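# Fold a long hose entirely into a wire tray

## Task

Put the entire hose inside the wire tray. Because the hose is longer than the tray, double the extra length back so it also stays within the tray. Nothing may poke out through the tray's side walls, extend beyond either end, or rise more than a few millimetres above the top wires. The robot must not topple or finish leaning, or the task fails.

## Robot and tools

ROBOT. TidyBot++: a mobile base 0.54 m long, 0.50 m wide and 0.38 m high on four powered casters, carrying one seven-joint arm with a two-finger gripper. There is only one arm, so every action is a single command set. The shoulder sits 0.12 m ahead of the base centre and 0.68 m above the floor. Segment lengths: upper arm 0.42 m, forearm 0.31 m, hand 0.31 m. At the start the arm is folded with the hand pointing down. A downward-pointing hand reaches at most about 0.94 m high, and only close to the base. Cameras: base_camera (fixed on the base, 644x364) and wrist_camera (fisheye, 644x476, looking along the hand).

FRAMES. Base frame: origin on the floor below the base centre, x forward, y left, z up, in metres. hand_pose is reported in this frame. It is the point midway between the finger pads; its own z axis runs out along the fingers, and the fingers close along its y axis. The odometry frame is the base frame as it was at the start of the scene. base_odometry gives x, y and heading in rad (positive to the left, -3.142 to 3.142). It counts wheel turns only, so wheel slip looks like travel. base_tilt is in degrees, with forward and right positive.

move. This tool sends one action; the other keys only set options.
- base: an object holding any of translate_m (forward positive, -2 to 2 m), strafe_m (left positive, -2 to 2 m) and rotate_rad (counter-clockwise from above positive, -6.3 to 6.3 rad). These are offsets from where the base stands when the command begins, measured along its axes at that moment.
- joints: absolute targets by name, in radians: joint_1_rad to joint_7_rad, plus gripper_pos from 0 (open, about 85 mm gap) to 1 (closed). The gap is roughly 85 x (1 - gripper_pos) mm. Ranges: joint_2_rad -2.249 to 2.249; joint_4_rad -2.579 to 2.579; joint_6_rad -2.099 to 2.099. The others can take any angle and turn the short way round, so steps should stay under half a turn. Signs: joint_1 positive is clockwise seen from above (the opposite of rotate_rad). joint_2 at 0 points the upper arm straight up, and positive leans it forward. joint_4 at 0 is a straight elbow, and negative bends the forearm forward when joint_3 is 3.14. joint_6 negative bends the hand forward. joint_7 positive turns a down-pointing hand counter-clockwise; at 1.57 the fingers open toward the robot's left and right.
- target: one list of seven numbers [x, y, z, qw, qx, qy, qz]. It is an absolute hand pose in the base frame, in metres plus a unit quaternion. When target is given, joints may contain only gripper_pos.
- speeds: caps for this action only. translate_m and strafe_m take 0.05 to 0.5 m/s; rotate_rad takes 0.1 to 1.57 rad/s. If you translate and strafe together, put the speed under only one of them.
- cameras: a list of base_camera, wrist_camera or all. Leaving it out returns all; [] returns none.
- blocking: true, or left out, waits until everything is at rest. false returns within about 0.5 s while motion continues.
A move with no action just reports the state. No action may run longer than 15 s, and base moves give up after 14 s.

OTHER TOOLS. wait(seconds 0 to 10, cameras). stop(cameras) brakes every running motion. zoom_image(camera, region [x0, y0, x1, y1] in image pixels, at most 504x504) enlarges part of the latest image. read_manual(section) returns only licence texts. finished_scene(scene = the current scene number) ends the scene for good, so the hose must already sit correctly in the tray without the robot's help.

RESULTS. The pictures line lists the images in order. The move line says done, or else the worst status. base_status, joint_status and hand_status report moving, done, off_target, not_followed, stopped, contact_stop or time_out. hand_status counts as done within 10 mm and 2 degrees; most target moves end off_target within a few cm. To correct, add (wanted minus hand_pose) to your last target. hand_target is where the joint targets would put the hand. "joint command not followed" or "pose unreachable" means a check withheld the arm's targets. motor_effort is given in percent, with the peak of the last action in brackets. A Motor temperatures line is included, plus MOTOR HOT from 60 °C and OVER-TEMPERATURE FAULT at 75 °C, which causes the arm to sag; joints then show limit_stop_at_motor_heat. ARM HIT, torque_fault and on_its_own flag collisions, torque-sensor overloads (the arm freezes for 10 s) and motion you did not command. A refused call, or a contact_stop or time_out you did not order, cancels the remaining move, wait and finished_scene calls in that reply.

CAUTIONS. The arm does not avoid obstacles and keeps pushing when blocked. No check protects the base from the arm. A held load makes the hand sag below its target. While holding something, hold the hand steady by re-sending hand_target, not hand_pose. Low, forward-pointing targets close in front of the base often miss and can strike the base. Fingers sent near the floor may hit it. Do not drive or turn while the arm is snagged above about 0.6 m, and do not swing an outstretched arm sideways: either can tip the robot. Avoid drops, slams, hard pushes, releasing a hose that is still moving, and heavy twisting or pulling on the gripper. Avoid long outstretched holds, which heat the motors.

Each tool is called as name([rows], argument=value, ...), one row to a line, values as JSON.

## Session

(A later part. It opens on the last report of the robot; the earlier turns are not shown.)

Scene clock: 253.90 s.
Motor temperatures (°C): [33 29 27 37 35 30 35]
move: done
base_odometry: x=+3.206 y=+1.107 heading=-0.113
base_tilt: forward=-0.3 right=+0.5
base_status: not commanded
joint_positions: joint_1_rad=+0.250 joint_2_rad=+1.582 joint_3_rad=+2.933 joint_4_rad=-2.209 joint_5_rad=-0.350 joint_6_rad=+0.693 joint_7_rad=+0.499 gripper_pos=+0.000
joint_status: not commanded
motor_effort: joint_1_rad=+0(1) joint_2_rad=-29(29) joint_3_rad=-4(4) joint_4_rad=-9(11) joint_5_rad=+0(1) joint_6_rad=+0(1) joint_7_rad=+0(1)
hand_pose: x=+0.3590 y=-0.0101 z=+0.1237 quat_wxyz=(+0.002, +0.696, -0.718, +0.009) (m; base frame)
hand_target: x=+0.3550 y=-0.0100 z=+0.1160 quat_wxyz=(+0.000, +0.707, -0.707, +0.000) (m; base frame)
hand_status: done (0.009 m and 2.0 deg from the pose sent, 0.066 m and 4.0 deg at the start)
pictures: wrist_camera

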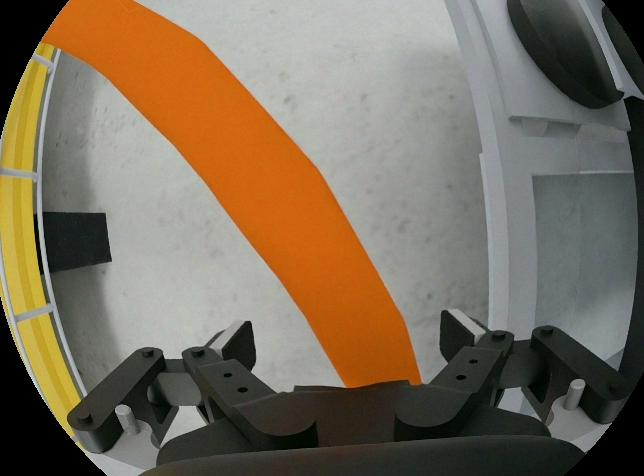

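move(target=[0.345, -0.015, 0.116, 0, 0.81, -0.586, 0], cameras=["wrist_camera"])

move(joints={"gripper_pos": 0.88}, cameras=["wrist_camera"])

Scene clock: 255.13 s.
Motor temperatures (°C): [33 29 27 37 35 30 35]
move: off_target
base_odometry: x=+3.206 y=+1.107 heading=-0.113
base_tilt: forward=-0.4 right=+0.5
base_status: not commanded
joint_positions: joint_1_rad=+0.250 joint_2_rad=+1.585 joint_3_rad=+2.978 joint_4_rad=-2.209 joint_5_rad=-0.285 joint_6_rad=+0.693 joint_7_rad=+0.713 gripper_pos=+0.000
joint_status: not commanded
motor_effort: joint_1_rad=+0(1) joint_2_rad=-29(29) joint_3_rad=-3(4) joint_4_rad=-9(10) joint_5_rad=+0(1) joint_6_rad=+1(1) joint_7_rad=+1(1)
hand_pose: x=+0.3571 y=-0.0227 z=+0.1203 quat_wxyz=(+0.004, +0.785, -0.619, +0.013) (m; base frame)
hand_target: x=+0.3450 y=-0.0150 z=+0.1160 quat_wxyz=(+0.000, +0.810, -0.586, +0.000) (m; base frame)
hand_status: off_target (0.015 m and 4.9 deg from the pose sent, 0.017 m and 20.0 deg at the start)
pictures: wrist_camera

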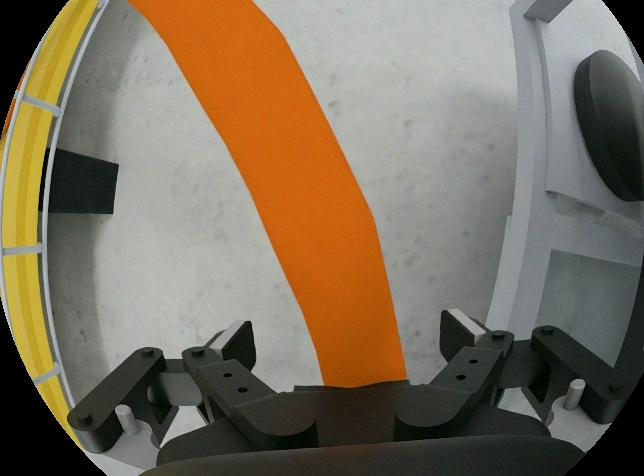

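Scene clock: 256.17 s.
Motor temperatures (°C): [33 29 27 37 35 30 35]
move: off_target
base_odometry: x=+3.206 y=+1.107 heading=-0.113
base_tilt: forward=-0.4 right=+0.5
base_status: not commanded
joint_positions: joint_1_rad=+0.250 joint_2_rad=+1.586 joint_3_rad=+2.978 joint_4_rad=-2.209 joint_5_rad=-0.285 joint_6_rad=+0.693 joint_7_rad=+0.714 gripper_pos=+0.757
joint_status: gripper_pos off_target (ended at +0.757, target +0.880)
motor_effort: joint_1_rad=+1(1) joint_2_rad=-29(29) joint_3_rad=-3(4) joint_4_rad=-9(10) joint_5_rad=-1(1) joint_6_rad=+1(1) joint_7_rad=-1(1)
hand_pose: x=+0.3563 y=-0.0224 z=+0.1200 quat_wxyz=(+0.004, +0.786, -0.619, +0.012) (m; base frame)
hand_target: x=+0.3450 y=-0.0150 z=+0.1160 quat_wxyz=(+0.000, +0.810, -0.586, +0.000) (m; base frame)
hand_status: not commanded
pictures: wrist_camera

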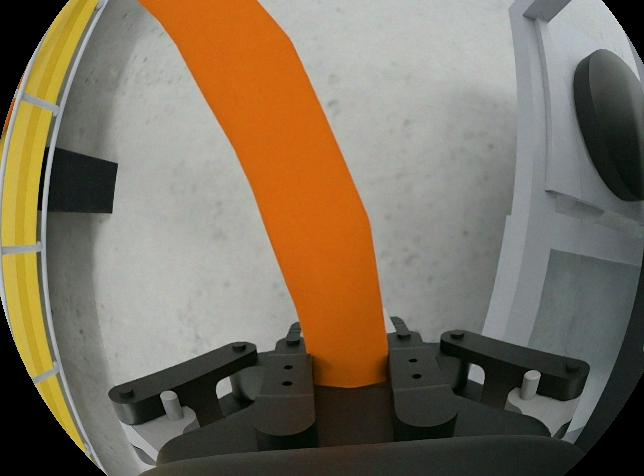

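move(target=[0.38, -0.02, 0.33, 0, 0.78, -0.626, 0], cameras=[])

move(target=[0.68, -0.02, 0.33, 0, 0.736, -0.677, 0])

Scene clock: 258.30 s.
Motor temperatures (°C): [33 29 27 37 35 30 35]
move: off_target
base_odometry: x=+3.206 y=+1.107 heading=-0.113
base_tilt: forward=-0.4 right=+0.6
base_status: not commanded
joint_positions: joint_1_rad=+0.211 joint_2_rad=+0.929 joint_3_rad=+2.986 joint_4_rad=-2.447 joint_5_rad=-0.449 joint_6_rad=+0.272 joint_7_rad=+0.753 gripper_pos=+0.760
joint_status: not commanded
motor_effort: joint_1_rad=+1(1) joint_2_rad=-31(34) joint_3_rad=-3(4) joint_4_rad=-2(10) joint_5_rad=+0(1) joint_6_rad=+3(3) joint_7_rad=+0(1)
hand_pose: x=+0.3869 y=-0.0213 z=+0.3201 quat_wxyz=(-0.008, +0.774, -0.633, +0.005) (m; base frame)
hand_target: x=+0.3800 y=-0.0200 z=+0.3300 quat_wxyz=(+0.000, +0.780, -0.626, +0.000) (m; base frame)
hand_status: off_target (0.012 m and 1.5 deg from the pose sent, 0.211 m and 1.8 deg at the start)
pictures: none
No camera images: "cameras" was empty.

Scene clock: 260.93 s.
Motor temperatures (°C): [33 29 27 37 35 30 35]
move: off_target
base_odometry: x=+3.206 y=+1.107 heading=-0.113
base_tilt: forward=-0.3 right=+0.5
base_status: not commanded
joint_positions: joint_1_rad=-0.105 joint_2_rad=+1.085 joint_3_rad=+3.442 joint_4_rad=-1.493 joint_5_rad=-0.449 joint_6_rad=-0.702 joint_7_rad=+0.494 gripper_pos=+0.763
joint_status: not commanded
motor_effort: joint_1_rad=-1(2) joint_2_rad=-50(50) joint_3_rad=+2(3) joint_4_rad=+16(17) joint_5_rad=-3(3) joint_6_rad=+6(6) joint_7_rad=+0(1)
hand_pose: x=+0.6414 y=-0.0284 z=+0.3113 quat_wxyz=(+0.013, +0.736, -0.676, -0.031) (m; base frame)
hand_target: x=+0.6800 y=-0.0200 z=+0.3300 quat_wxyz=(+0.000, +0.736, -0.677, +0.000) (m; base frame)
hand_status: off_target (0.044 m and 3.9 deg from the pose sent, 0.293 m and 6.7 deg at the start)
pictures: base_camera, wrist_camera

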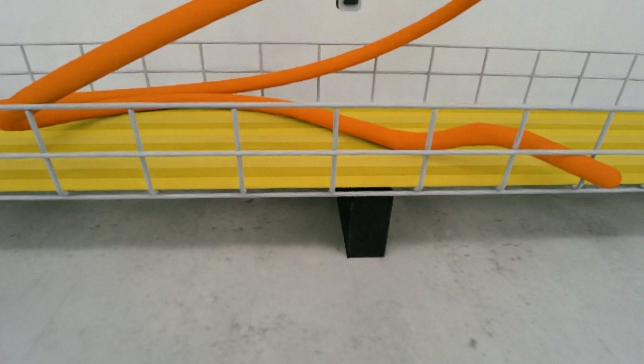

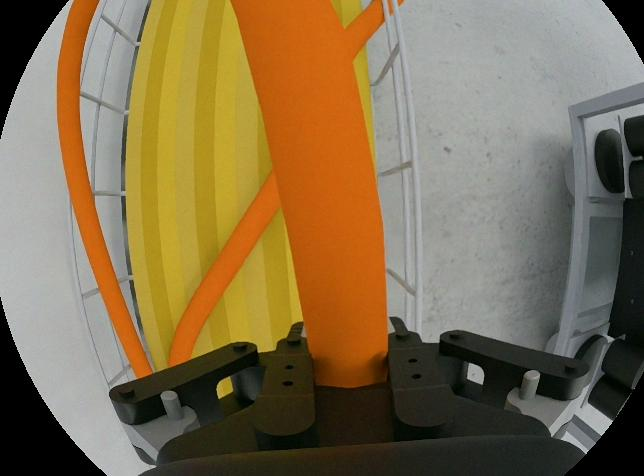

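move(target=[0.70, -0.02, 0.25, 0.183, 0.683, -0.683, -0.183], cameras=["wrist_camera"])

move(target=[0.66, -0.02, 0.155, 0.183, 0.683, -0.683, -0.183])

Scene clock: 271.80 s.
Motor temperatures (°C): [33 29 27 37 35 30 35]
move: time_out
base_odometry: x=+3.206 y=+1.107 heading=-0.113
base_tilt: forward=-0.4 right=+0.5
base_status: not commanded
joint_positions: joint_1_rad=-0.028 joint_2_rad=+1.804 joint_3_rad=+3.178 joint_4_rad=-0.037 joint_5_rad=+0.026 joint_6_rad=-1.993 joint_7_rad=+0.058 gripper_pos=+0.765
joint_status: not commanded
motor_effort: joint_1_rad=-1(5) joint_2_rad=-54(60) joint_3_rad=-1(3) joint_4_rad=+15(21) joint_5_rad=+0(4) joint_6_rad=-1(21) joint_7_rad=+0(3)
hand_pose: x=+0.6329 y=-0.0023 z=+0.2613 quat_wxyz=(+0.259, +0.691, -0.638, -0.222) (m; base frame)
hand_target: x=+0.6418 y=-0.0034 z=+0.2609 quat_wxyz=(+0.250, +0.696, -0.640, -0.210) (m; base frame)
hand_status: time_out (0.070 m and 11.1 deg from the pose sent, 0.085 m and 26.9 deg at the start; a joint's target at an end of its range on 75 of 300 steps)
pictures: wrist_camera

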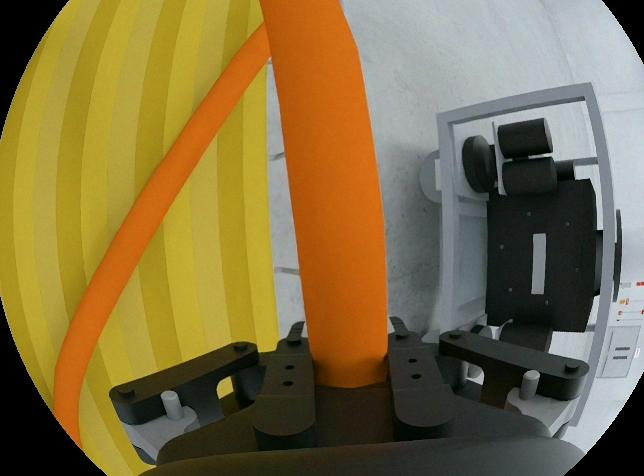

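not run: a stop that you did not command came earlier in this reply.

move(base={"translate_m": 0.12}, speeds={"translate_m": 0.15}, target=[0.56, -0.02, 0.26, 0.183, 0.683, -0.683, -0.183])

Scene clock: 274.87 s.
Motor temperatures (°C): [33 29 27 37 35 30 35]
move: off_target
base_odometry: x=+3.325 y=+1.093 heading=-0.114
base_tilt: forward=-0.3 right=+0.5
base_status: done
joint_positions: joint_1_rad=-0.084 joint_2_rad=+1.378 joint_3_rad=+3.424 joint_4_rad=-1.180 joint_5_rad=-0.236 joint_6_rad=-1.278 joint_7_rad=+0.181 gripper_pos=+0.765
joint_status: not commanded
motor_effort: joint_1_rad=+0(2) joint_2_rad=-47(55) joint_3_rad=+3(3) joint_4_rad=+10(16) joint_5_rad=+0(1) joint_6_rad=-1(1) joint_7_rad=-1(2)
hand_pose: x=+0.5178 y=-0.0339 z=+0.2616 quat_wxyz=(+0.236, +0.657, -0.681, -0.221) (m; base frame)
hand_target: x=+0.5600 y=-0.0200 z=+0.2600 quat_wxyz=(+0.183, +0.683, -0.683, -0.183) (m; base frame)
hand_status: off_target (0.044 m and 8.1 deg from the pose sent, 0.075 m and 11.1 deg at the start)
pictures: base_camera, wrist_camera

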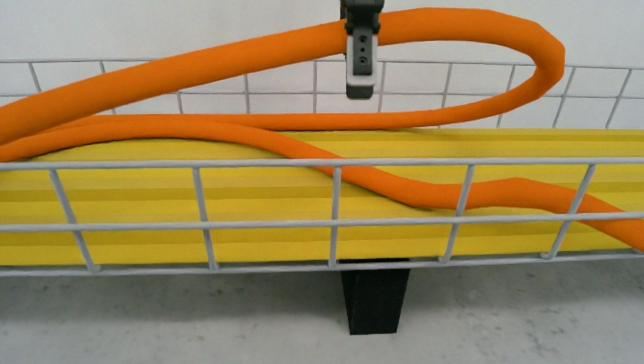

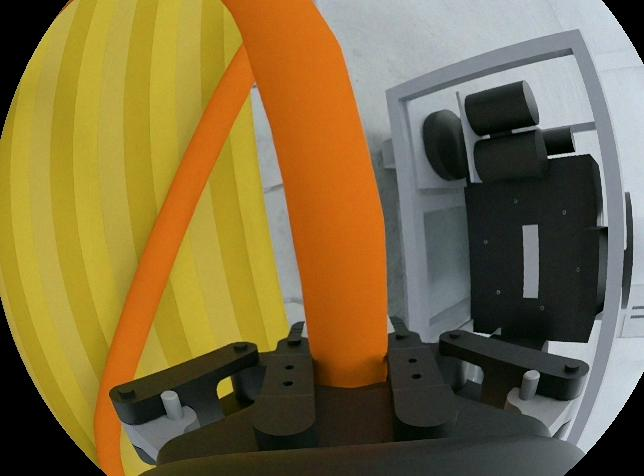

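move(target=[0.55, -0.02, 0.15, 0.183, 0.683, -0.683, -0.183])

Scene clock: 276.40 s.
Motor temperatures (°C): [33 29 27 37 35 30 35]
move: off_target
base_odometry: x=+3.325 y=+1.093 heading=-0.114
base_tilt: forward=-0.3 right=+0.6
base_status: not commanded
joint_positions: joint_1_rad=-0.084 joint_2_rad=+1.577 joint_3_rad=+3.424 joint_4_rad=-1.080 joint_5_rad=-0.266 joint_6_rad=-1.189 joint_7_rad=+0.181 gripper_pos=+0.766
joint_status: not commanded
motor_effort: joint_1_rad=-1(2) joint_2_rad=-46(50) joint_3_rad=+3(3) joint_4_rad=+9(11) joint_5_rad=+0(1) joint_6_rad=-1(1) joint_7_rad=-2(2)
hand_pose: x=+0.4978 y=-0.0371 z=+0.1639 quat_wxyz=(+0.245, +0.661, -0.675, -0.219) (m; base frame)
hand_target: x=+0.5500 y=-0.0200 z=+0.1500 quat_wxyz=(+0.183, +0.683, -0.683, -0.183) (m; base frame)
hand_status: off_target (0.057 m and 8.6 deg from the pose sent, 0.117 m and 8.1 deg at the start)
pictures: base_camera, wrist_camera

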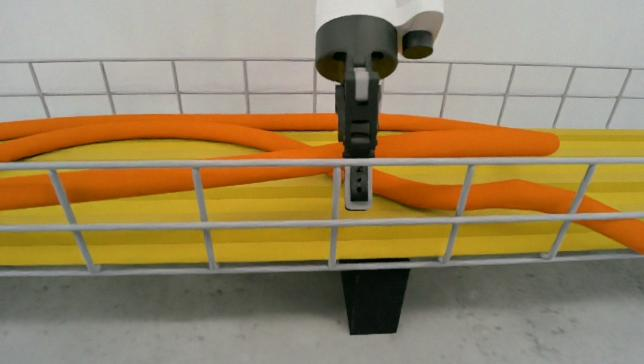

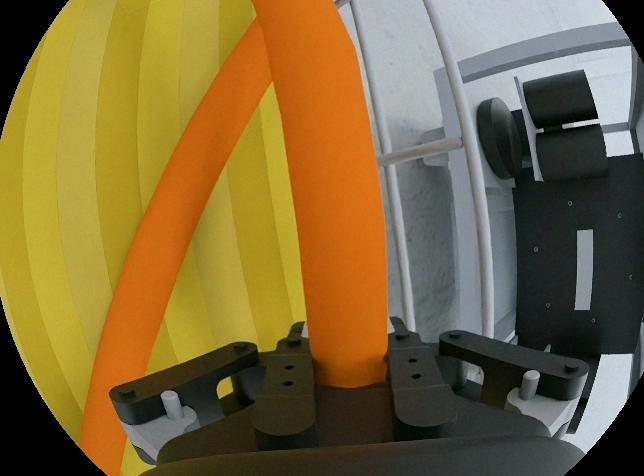

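move(target=[0.55, -0.02, 0.125, 0.183, 0.683, -0.683, -0.183])

Scene clock: 277.40 s.
Motor temperatures (°C): [33 29 27 37 35 30 35]
move: off_target
base_odometry: x=+3.325 y=+1.093 heading=-0.114
base_tilt: forward=-0.3 right=+0.5
base_status: not commanded
joint_positions: joint_1_rad=-0.084 joint_2_rad=+1.630 joint_3_rad=+3.424 joint_4_rad=-1.016 joint_5_rad=-0.266 joint_6_rad=-1.186 joint_7_rad=+0.181 gripper_pos=+0.766
joint_status: not commanded
motor_effort: joint_1_rad=-1(2) joint_2_rad=-47(49) joint_3_rad=+3(3) joint_4_rad=+10(11) joint_5_rad=+0(0) joint_6_rad=-1(1) joint_7_rad=-1(1)
hand_pose: x=+0.5031 y=-0.0371 z=+0.1408 quat_wxyz=(+0.242, +0.668, -0.670, -0.213) (m; base frame)
hand_target: x=+0.5500 y=-0.0200 z=+0.1250 quat_wxyz=(+0.183, +0.683, -0.683, -0.183) (m; base frame)
hand_status: off_target (0.052 m and 8.0 deg from the pose sent, 0.067 m and 8.6 deg at the start)
pictures: base_camera, wrist_camera

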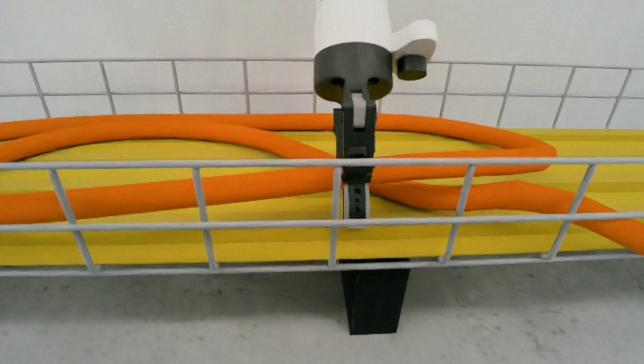

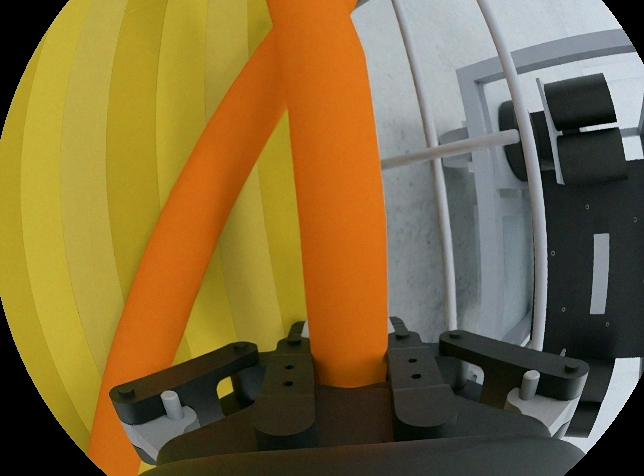

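move()

Scene clock: 278.00 s.
Motor temperatures (°C): [33 29 27 37 35 30 35]
base_odometry: x=+3.325 y=+1.093 heading=-0.114
base_tilt: forward=-0.4 right=+0.6
base_status: not commanded
joint_positions: joint_1_rad=-0.084 joint_2_rad=+1.630 joint_3_rad=+3.424 joint_4_rad=-1.016 joint_5_rad=-0.266 joint_6_rad=-1.186 joint_7_rad=+0.181 gripper_pos=+0.766
joint_status: not commanded
motor_effort: joint_1_rad=+0(2) joint_2_rad=-47(49) joint_3_rad=+3(3) joint_4_rad=+9(11) joint_5_rad=+0(0) joint_6_rad=-1(1) joint_7_rad=+0(1)
hand_pose: x=+0.5031 y=-0.0371 z=+0.1408 quat_wxyz=(+0.242, +0.668, -0.670, -0.213) (m; base frame)
hand_target: x=+0.5500 y=-0.0200 z=+0.1250 quat_wxyz=(+0.183, +0.683, -0.683, -0.183) (m; base frame)
hand_status: off_target (0.052 m and 8.0 deg from the pose sent, 0.067 m and 8.6 deg at the start)
pictures: base_camera, wrist_camera

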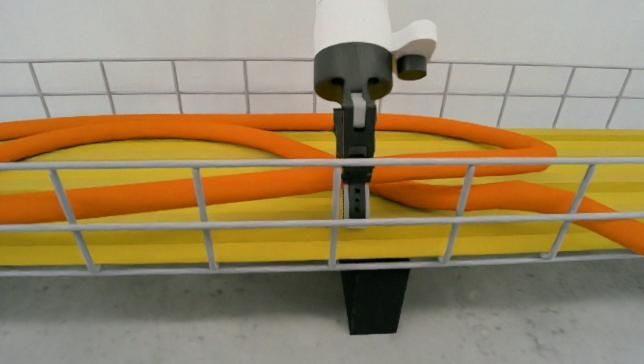

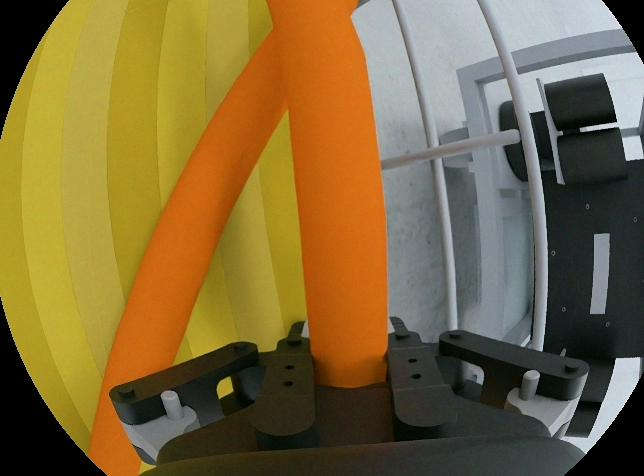

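move(joints={"gripper_pos": 0.6})

move(joints={"gripper_pos": 0.4})

Scene clock: 278.77 s.
Motor temperatures (°C): [33 29 27 37 35 30 35]
move: done
base_odometry: x=+3.325 y=+1.093 heading=-0.114
base_tilt: forward=-0.3 right=+0.5
base_status: not commanded
joint_positions: joint_1_rad=-0.084 joint_2_rad=+1.632 joint_3_rad=+3.424 joint_4_rad=-1.016 joint_5_rad=-0.266 joint_6_rad=-1.186 joint_7_rad=+0.181 gripper_pos=+0.600
joint_status: all done
motor_effort: joint_1_rad=-2(2) joint_2_rad=-49(49) joint_3_rad=+1(3) joint_4_rad=+10(10) joint_5_rad=-1(1) joint_6_rad=-1(1) joint_7_rad=+0(1)
hand_pose: x=+0.5023 y=-0.0372 z=+0.1402 quat_wxyz=(+0.243, +0.668, -0.670, -0.214) (m; base frame)
hand_target: x=+0.5500 y=-0.0200 z=+0.1250 quat_wxyz=(+0.183, +0.683, -0.683, -0.183) (m; base frame)
hand_status: not commanded
pictures: base_camera, wrist_camera

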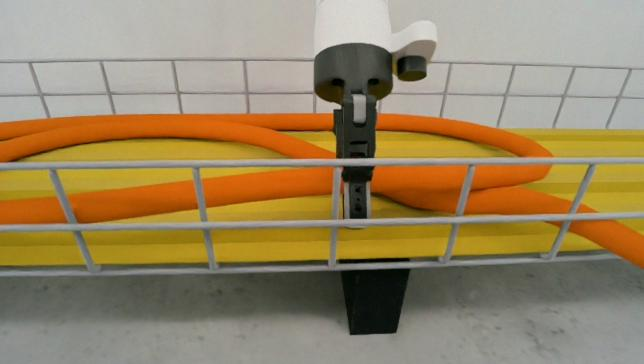

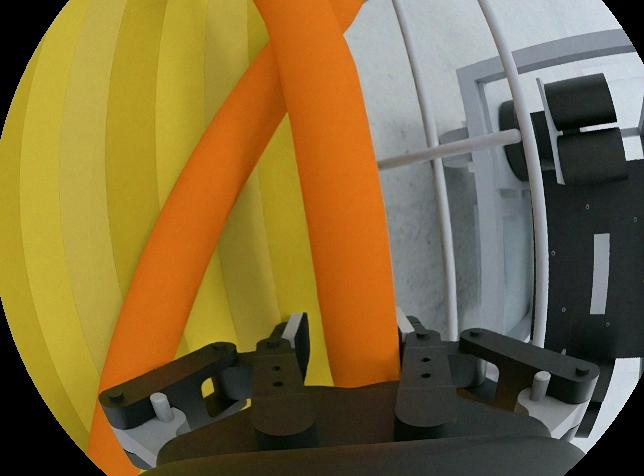

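Scene clock: 279.40 s.
Motor temperatures (°C): [33 29 27 37 35 30 35]
move: done
base_odometry: x=+3.325 y=+1.093 heading=-0.113
base_tilt: forward=-0.4 right=+0.5
base_status: not commanded
joint_positions: joint_1_rad=-0.084 joint_2_rad=+1.629 joint_3_rad=+3.424 joint_4_rad=-1.016 joint_5_rad=-0.266 joint_6_rad=-1.189 joint_7_rad=+0.181 gripper_pos=+0.400
joint_status: all done
motor_effort: joint_1_rad=+0(3) joint_2_rad=-45(49) joint_3_rad=+1(2) joint_4_rad=+11(13) joint_5_rad=-1(3) joint_6_rad=+4(7) joint_7_rad=+0(1)
hand_pose: x=+0.5031 y=-0.0368 z=+0.1416 quat_wxyz=(+0.243, +0.668, -0.670, -0.214) (m; base frame)
hand_target: x=+0.5500 y=-0.0200 z=+0.1250 quat_wxyz=(+0.183, +0.683, -0.683, -0.183) (m; base frame)
hand_status: not commanded
pictures: base_camera, wrist_camera

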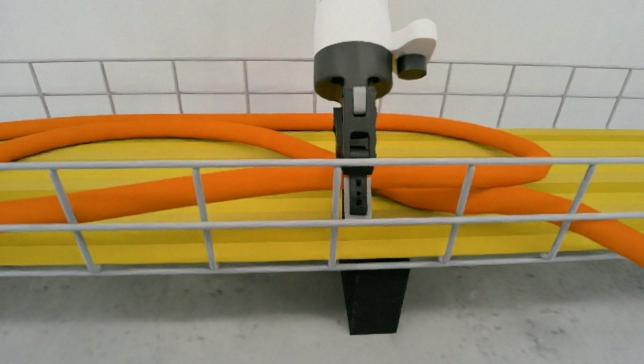

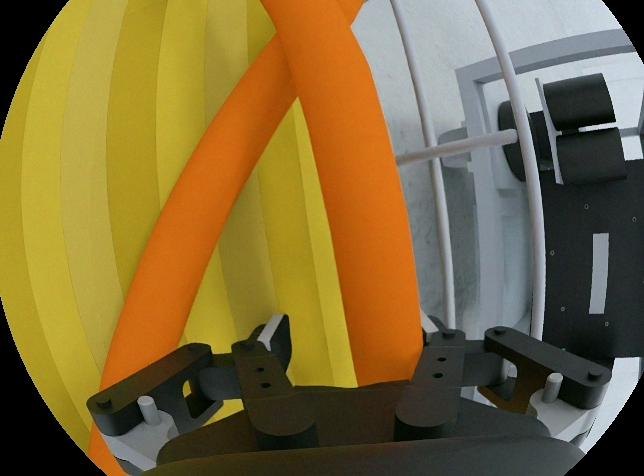

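move(target=[0.58, -0.02, 0.165, 0.195, 0.68, -0.68, -0.195], joints={"gripper_pos": 0.35})

Scene clock: 280.63 s.
Motor temperatures (°C): [33 29 27 37 35 30 35]
move: off_target
base_odometry: x=+3.325 y=+1.093 heading=-0.113
base_tilt: forward=-0.3 right=+0.5
base_status: not commanded
joint_positions: joint_1_rad=-0.083 joint_2_rad=+1.640 joint_3_rad=+3.413 joint_4_rad=-0.884 joint_5_rad=-0.266 joint_6_rad=-1.266 joint_7_rad=+0.181 gripper_pos=+0.350
joint_status: all done
motor_effort: joint_1_rad=-1(4) joint_2_rad=-53(53) joint_3_rad=+2(2) joint_4_rad=+13(14) joint_5_rad=-1(3) joint_6_rad=+1(8) joint_7_rad=+0(1)
hand_pose: x=+0.5445 y=-0.0220 z=+0.1483 quat_wxyz=(+0.221, +0.684, -0.663, -0.209) (m; base frame)
hand_target: x=+0.5800 y=-0.0200 z=+0.1650 quat_wxyz=(+0.195, +0.680, -0.680, -0.195) (m; base frame)
hand_status: off_target (0.039 m and 3.9 deg from the pose sent, 0.082 m and 6.1 deg at the start)
pictures: base_camera, wrist_camera

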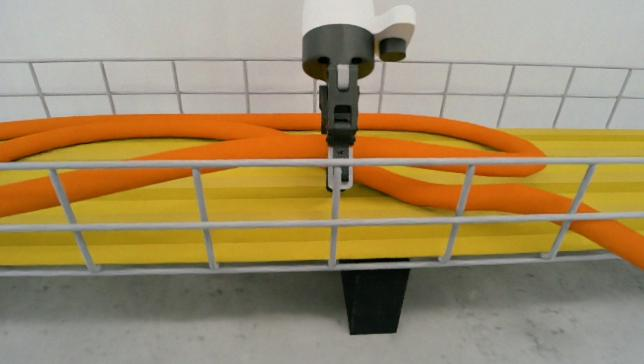

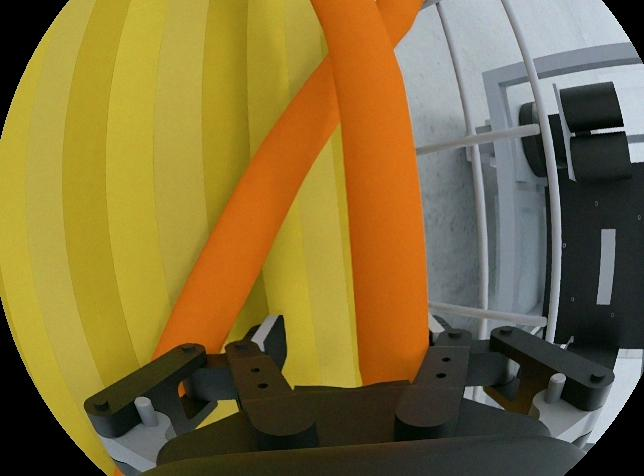

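move(target=[0.59, -0.02, 0.215, 0.195, 0.68, -0.68, -0.195])

Scene clock: 281.93 s.
Motor temperatures (°C): [33 29 27 37 35 30 35]
move: off_target
base_odometry: x=+3.325 y=+1.093 heading=-0.113
base_tilt: forward=-0.3 right=+0.5
base_status: not commanded
joint_positions: joint_1_rad=-0.083 joint_2_rad=+1.544 joint_3_rad=+3.413 joint_4_rad=-0.902 joint_5_rad=-0.266 joint_6_rad=-1.317 joint_7_rad=+0.181 gripper_pos=+0.350
joint_status: not commanded
motor_effort: joint_1_rad=-1(2) joint_2_rad=-52(56) joint_3_rad=+2(2) joint_4_rad=+14(14) joint_5_rad=-1(1) joint_6_rad=+1(2) joint_7_rad=-1(1)
hand_pose: x=+0.5708 y=-0.0163 z=+0.1986 quat_wxyz=(+0.207, +0.685, -0.668, -0.205) (m; base frame)
hand_target: x=+0.5900 y=-0.0200 z=+0.2150 quat_wxyz=(+0.195, +0.680, -0.680, -0.195) (m; base frame)
hand_status: off_target (0.026 m and 2.3 deg from the pose sent, 0.081 m and 3.9 deg at the start)
pictures: base_camera, wrist_camera

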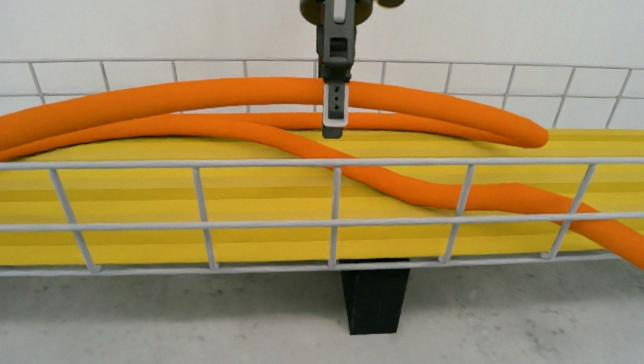

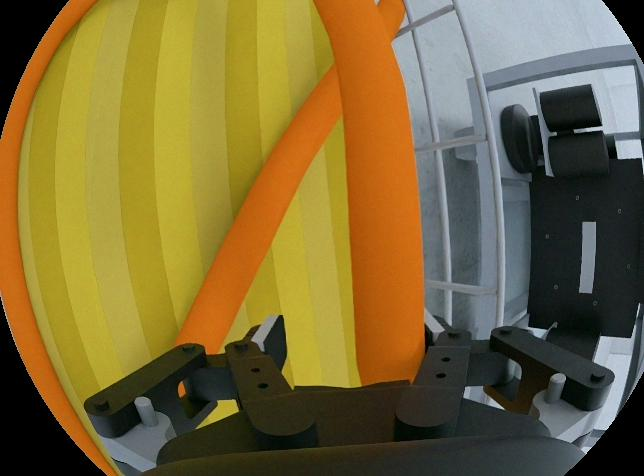

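move(joints={"gripper_pos": 0.88}, cameras=[])

move(target=[0.56, -0.02, 0.2, 0.0, 0.7071, -0.7071, 0.0])

Scene clock: 284.20 s.
Motor temperatures (°C): [33 29 27 37 35 30 35]
move: off_target
base_odometry: x=+3.325 y=+1.093 heading=-0.113
base_tilt: forward=-0.3 right=+0.5
base_status: not commanded
joint_positions: joint_1_rad=-0.083 joint_2_rad=+1.544 joint_3_rad=+3.413 joint_4_rad=-0.902 joint_5_rad=-0.266 joint_6_rad=-1.323 joint_7_rad=+0.181 gripper_pos=+0.746
joint_status: gripper_pos off_target (ended at +0.746, target +0.880)
motor_effort: joint_1_rad=-1(2) joint_2_rad=-52(52) joint_3_rad=+2(2) joint_4_rad=+14(14) joint_5_rad=-1(1) joint_6_rad=+2(2) joint_7_rad=+0(1)
hand_pose: x=+0.5692 y=-0.0160 z=+0.1997 quat_wxyz=(+0.209, +0.684, -0.668, -0.207) (m; base frame)
hand_target: x=+0.5900 y=-0.0200 z=+0.2150 quat_wxyz=(+0.195, +0.680, -0.680, -0.195) (m; base frame)
hand_status: not commanded
pictures: none
No camera images: "cameras" was empty.

Scene clock: 286.73 s.
Motor temperatures (°C): [33 29 27 37 35 30 35]
move: off_target
base_odometry: x=+3.325 y=+1.093 heading=-0.113
base_tilt: forward=-0.4 right=+0.5
base_status: not commanded
joint_positions: joint_1_rad=-0.079 joint_2_rad=+1.283 joint_3_rad=+3.293 joint_4_rad=-1.788 joint_5_rad=-0.705 joint_6_rad=-0.284 joint_7_rad=+0.701 gripper_pos=+0.746
joint_status: not commanded
motor_effort: joint_1_rad=+1(2) joint_2_rad=-44(52) joint_3_rad=+1(2) joint_4_rad=+8(14) joint_5_rad=-2(3) joint_6_rad=+3(4) joint_7_rad=-1(1)
hand_pose: x=+0.5018 y=-0.0013 z=+0.1811 quat_wxyz=(+0.038, +0.715, -0.695, -0.063) (m; base frame)
hand_target: x=+0.5600 y=-0.0200 z=+0.2000 quat_wxyz=(+0.000, +0.707, -0.707, +0.000) (m; base frame)
hand_status: off_target (0.064 m and 8.6 deg from the pose sent, 0.010 m and 34.2 deg at the start)
pictures: base_camera, wrist_camera

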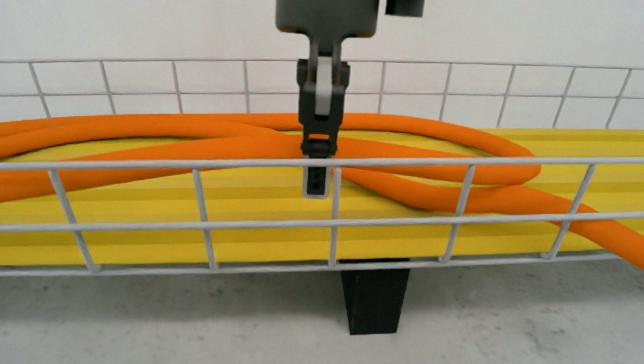

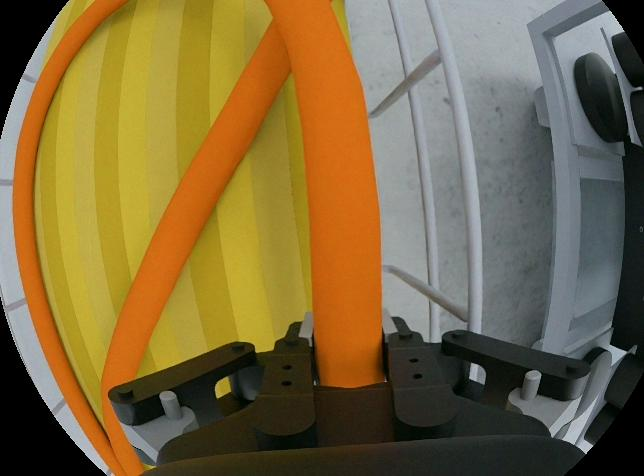

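move(target=[0.545, -0.04, 0.155, 0.0, 0.7071, -0.7071, 0.0])

Scene clock: 287.80 s.
Motor temperatures (°C): [33 29 27 37 35 30 35]
move: off_target
base_odometry: x=+3.325 y=+1.093 heading=-0.113
base_tilt: forward=-0.4 right=+0.6
base_status: not commanded
joint_positions: joint_1_rad=+0.028 joint_2_rad=+1.327 joint_3_rad=+3.209 joint_4_rad=-1.781 joint_5_rad=-0.706 joint_6_rad=-0.162 joint_7_rad=+0.773 gripper_pos=+0.748
joint_status: not commanded
motor_effort: joint_1_rad=+1(2) joint_2_rad=-41(44) joint_3_rad=+0(1) joint_4_rad=+5(8) joint_5_rad=-2(2) joint_6_rad=+3(4) joint_7_rad=+0(1)
hand_pose: x=+0.5105 y=-0.0175 z=+0.1593 quat_wxyz=(+0.015, +0.714, -0.698, -0.046) (m; base frame)
hand_target: x=+0.5450 y=-0.0400 z=+0.1550 quat_wxyz=(+0.000, +0.707, -0.707, +0.000) (m; base frame)
hand_status: off_target (0.041 m and 5.7 deg from the pose sent, 0.064 m and 8.6 deg at the start)
pictures: base_camera, wrist_camera

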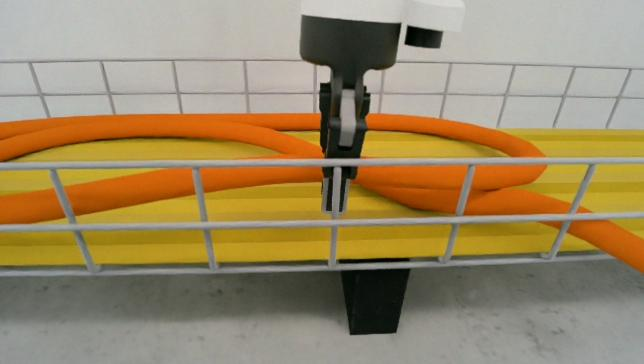

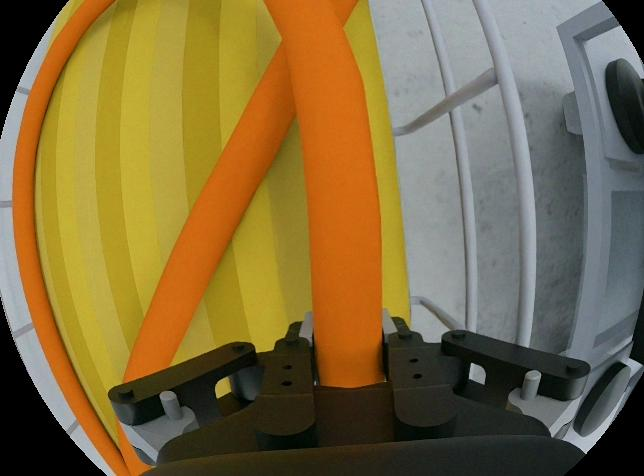

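move(target=[0.515, -0.05, 0.135, 0.0, 0.7071, -0.7071, 0.0])

Scene clock: 289.20 s.
Motor temperatures (°C): [33 29 27 37 35 30 35]
move: off_target
base_odometry: x=+3.325 y=+1.093 heading=-0.113
base_tilt: forward=-0.3 right=+0.4
base_status: not commanded
joint_positions: joint_1_rad=+0.126 joint_2_rad=+1.353 joint_3_rad=+3.108 joint_4_rad=-1.795 joint_5_rad=-0.704 joint_6_rad=-0.017 joint_7_rad=+0.791 gripper_pos=+0.748
joint_status: not commanded
motor_effort: joint_1_rad=+3(3) joint_2_rad=-36(41) joint_3_rad=-1(1) joint_4_rad=+2(6) joint_5_rad=-1(2) joint_6_rad=+3(3) joint_7_rad=+0(1)
hand_pose: x=+0.5220 y=-0.0258 z=+0.1482 quat_wxyz=(-0.011, +0.696, -0.718, -0.021) (m; base frame)
hand_target: x=+0.5150 y=-0.0500 z=+0.1350 quat_wxyz=(+0.000, +0.707, -0.707, +0.000) (m; base frame)
hand_status: off_target (0.028 m and 3.3 deg from the pose sent, 0.041 m and 5.7 deg at the start)
pictures: base_camera, wrist_camera

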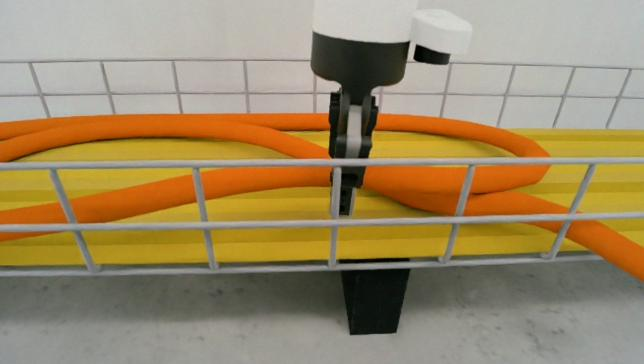

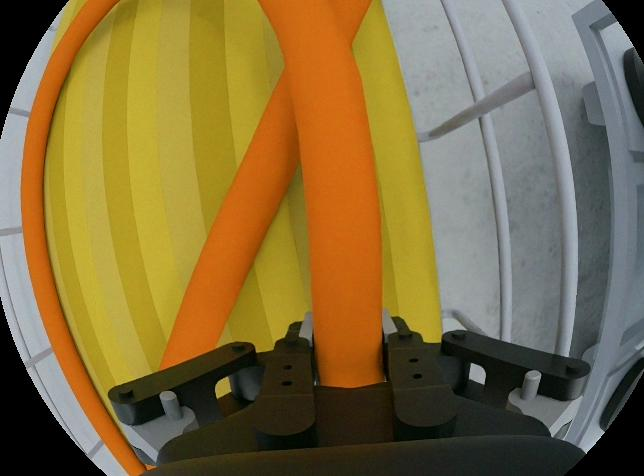

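move(target=[0.475, -0.05, 0.125, 0.0, 0.7071, -0.7071, 0.0])

Scene clock: 290.57 s.
Motor temperatures (°C): [33 29 27 37 35 30 35]
move: off_target
base_odometry: x=+3.325 y=+1.093 heading=-0.113
base_tilt: forward=-0.4 right=+0.5
base_status: not commanded
joint_positions: joint_1_rad=+0.197 joint_2_rad=+1.356 joint_3_rad=+3.006 joint_4_rad=-1.859 joint_5_rad=-0.612 joint_6_rad=+0.156 joint_7_rad=+0.791 gripper_pos=+0.748
joint_status: not commanded
motor_effort: joint_1_rad=+4(5) joint_2_rad=-27(36) joint_3_rad=+2(2) joint_4_rad=-3(5) joint_5_rad=-1(1) joint_6_rad=+1(2) joint_7_rad=+0(1)
hand_pose: x=+0.5265 y=-0.0246 z=+0.1521 quat_wxyz=(-0.034, +0.710, -0.703, +0.011) (m; base frame)
hand_target: x=+0.4750 y=-0.0500 z=+0.1250 quat_wxyz=(+0.000, +0.707, -0.707, +0.000) (m; base frame)
hand_status: off_target (0.063 m and 4.1 deg from the pose sent, 0.058 m and 3.3 deg at the start)
pictures: base_camera, wrist_camera

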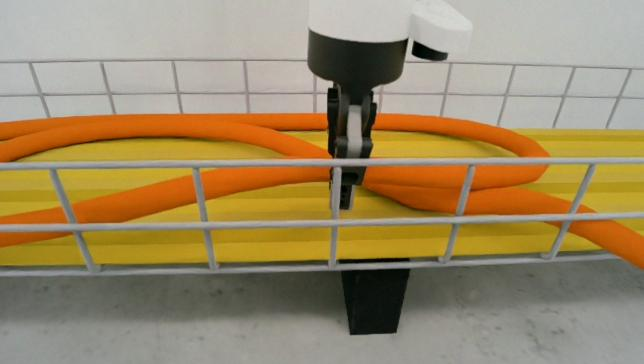

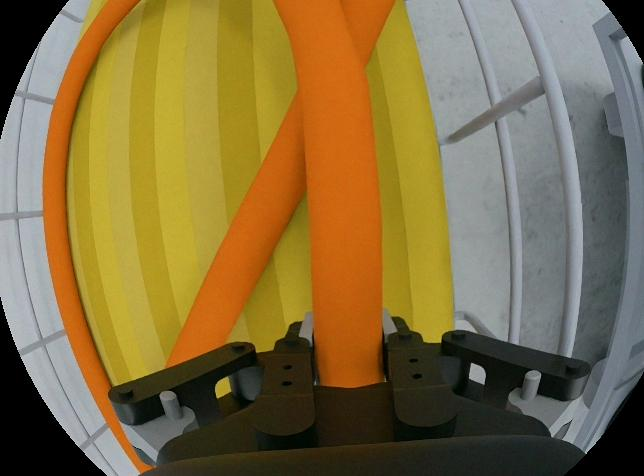

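move(target=[0.535, -0.05, 0.12, 0.0, 0.7071, -0.7071, 0.0])

move(joints={"gripper_pos": 0.45})

Scene clock: 292.20 s.
Motor temperatures (°C): [33 29 27 37 35 30 35]
move: off_target
base_odometry: x=+3.325 y=+1.093 heading=-0.113
base_tilt: forward=-0.3 right=+0.6
base_status: not commanded
joint_positions: joint_1_rad=+0.134 joint_2_rad=+1.395 joint_3_rad=+3.131 joint_4_rad=-1.763 joint_5_rad=-0.673 joint_6_rad=+0.023 joint_7_rad=+0.805 gripper_pos=+0.748
joint_status: not commanded
motor_effort: joint_1_rad=+2(5) joint_2_rad=-34(39) joint_3_rad=+0(3) joint_4_rad=+5(5) joint_5_rad=-2(2) joint_6_rad=+3(3) joint_7_rad=-1(2)
hand_pose: x=+0.5257 y=-0.0512 z=+0.1298 quat_wxyz=(+0.001, +0.707, -0.707, +0.002) (m; base frame)
hand_target: x=+0.5350 y=-0.0500 z=+0.1200 quat_wxyz=(+0.000, +0.707, -0.707, +0.000) (m; base frame)
hand_status: off_target (0.014 m and 0.2 deg from the pose sent, 0.042 m and 4.1 deg at the start)
pictures: base_camera, wrist_camera

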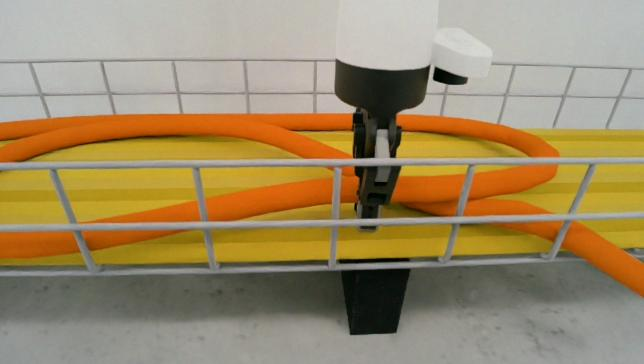

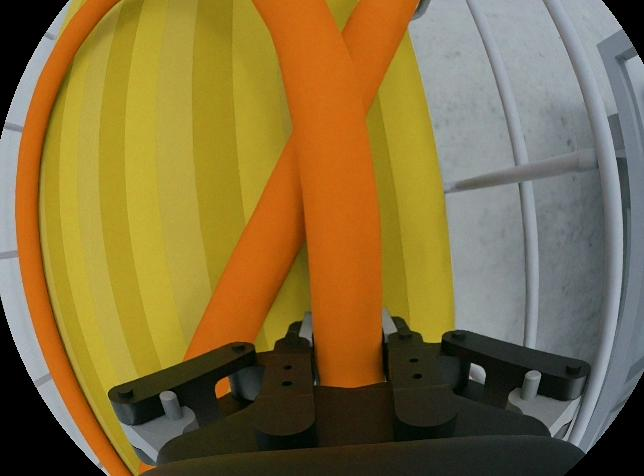

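Scene clock: 292.97 s.
Motor temperatures (°C): [33 29 27 37 35 30 35]
move: done
base_odometry: x=+3.325 y=+1.093 heading=-0.113
base_tilt: forward=-0.3 right=+0.6
base_status: not commanded
joint_positions: joint_1_rad=+0.133 joint_2_rad=+1.402 joint_3_rad=+3.134 joint_4_rad=-1.746 joint_5_rad=-0.682 joint_6_rad=+0.022 joint_7_rad=+0.805 gripper_pos=+0.450
joint_status: all done
motor_effort: joint_1_rad=+1(2) joint_2_rad=-37(40) joint_3_rad=-1(3) joint_4_rad=+3(6) joint_5_rad=+0(2) joint_6_rad=+3(3) joint_7_rad=+0(1)
hand_pose: x=+0.5317 y=-0.0532 z=+0.1268 quat_wxyz=(-0.001, +0.704, -0.710, +0.006) (m; base frame)
hand_target: x=+0.5350 y=-0.0500 z=+0.1200 quat_wxyz=(+0.000, +0.707, -0.707, +0.000) (m; base frame)
hand_status: not commanded
pictures: base_camera, wrist_camera

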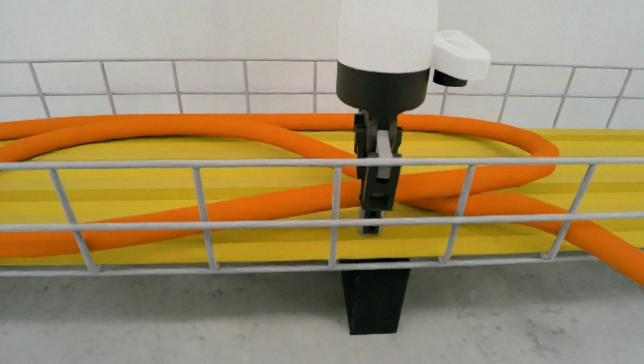

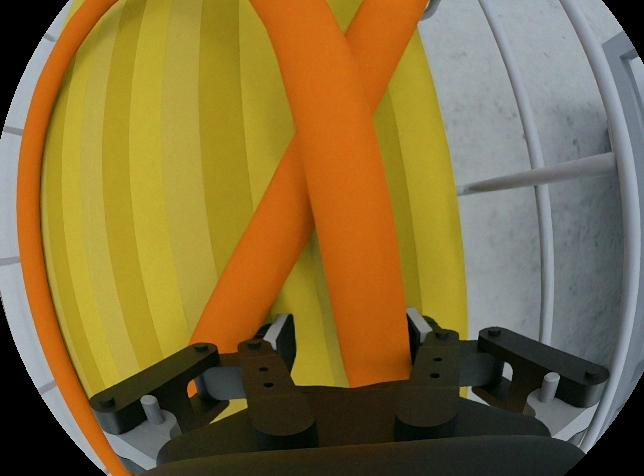

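move(target=[0.535, 0.15, 0.14, 0.0, 0.7071, -0.7071, 0.0])

Scene clock: 294.93 s.
Motor temperatures (°C): [33 29 27 37 35 30 35]
move: off_target
base_odometry: x=+3.325 y=+1.093 heading=-0.113
base_tilt: forward=-0.4 right=+0.5
base_status: not commanded
joint_positions: joint_1_rad=-0.402 joint_2_rad=+1.402 joint_3_rad=+3.254 joint_4_rad=-1.712 joint_5_rad=-0.873 joint_6_rad=-0.096 joint_7_rad=+0.578 gripper_pos=+0.450
joint_status: not commanded
motor_effort: joint_1_rad=-2(7) joint_2_rad=-43(44) joint_3_rad=-1(7) joint_4_rad=+3(8) joint_5_rad=-1(1) joint_6_rad=+1(3) joint_7_rad=+0(1)
hand_pose: x=+0.5169 y=+0.1205 z=+0.1280 quat_wxyz=(+0.023, +0.737, -0.675, +0.010) (m; base frame)
hand_target: x=+0.5350 y=+0.1500 z=+0.1400 quat_wxyz=(+0.000, +0.707, -0.707, +0.000) (m; base frame)
hand_status: off_target (0.037 m and 5.8 deg from the pose sent, 0.204 m and 0.8 deg at the start)
pictures: base_camera, wrist_camera

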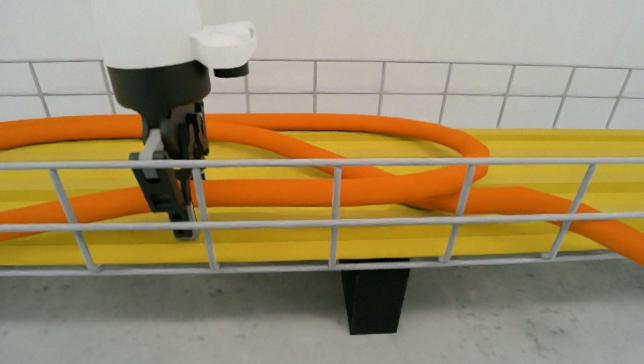

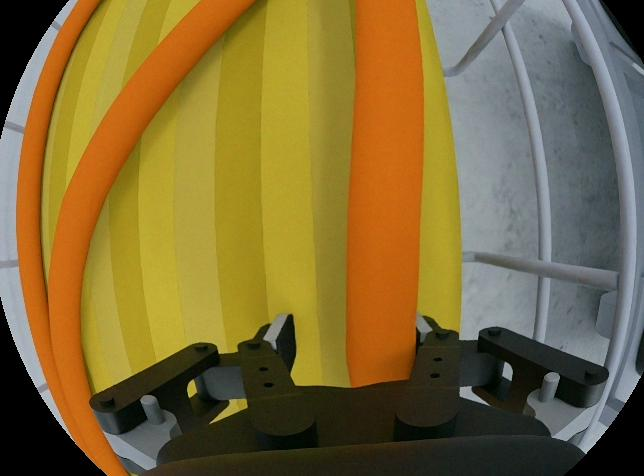

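move(target=[0.53, -0.08, 0.175, 0.0, 0.7071, -0.7071, 0.0])

Scene clock: 296.90 s.
Motor temperatures (°C): [33 29 27 36 35 30 35]
move: off_target
base_odometry: x=+3.325 y=+1.093 heading=-0.113
base_tilt: forward=-0.3 right=+0.6
base_status: not commanded
joint_positions: joint_1_rad=+0.135 joint_2_rad=+1.307 joint_3_rad=+3.191 joint_4_rad=-1.794 joint_5_rad=-0.758 joint_6_rad=-0.103 joint_7_rad=+0.826 gripper_pos=+0.450
joint_status: not commanded
motor_effort: joint_1_rad=+1(4) joint_2_rad=-39(44) joint_3_rad=+1(4) joint_4_rad=+2(6) joint_5_rad=+0(1) joint_6_rad=+1(5) joint_7_rad=+1(1)
hand_pose: x=+0.5234 y=-0.0615 z=+0.1663 quat_wxyz=(+0.001, +0.678, -0.735, -0.020) (m; base frame)
hand_target: x=+0.5300 y=-0.0800 z=+0.1750 quat_wxyz=(+0.000, +0.707, -0.707, +0.000) (m; base frame)
hand_status: off_target (0.022 m and 5.1 deg from the pose sent, 0.206 m and 5.8 deg at the start)
pictures: base_camera, wrist_camera

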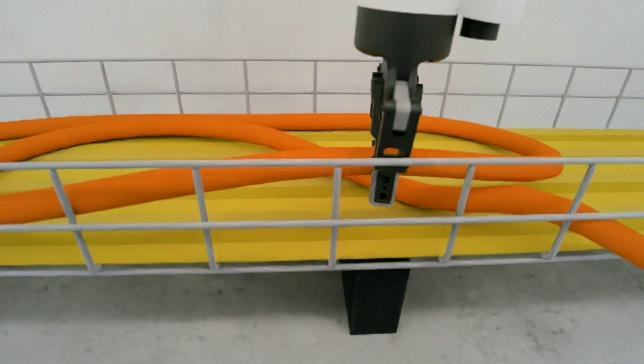

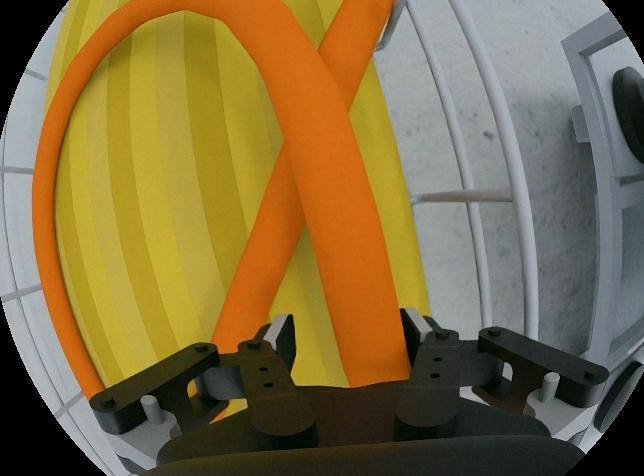

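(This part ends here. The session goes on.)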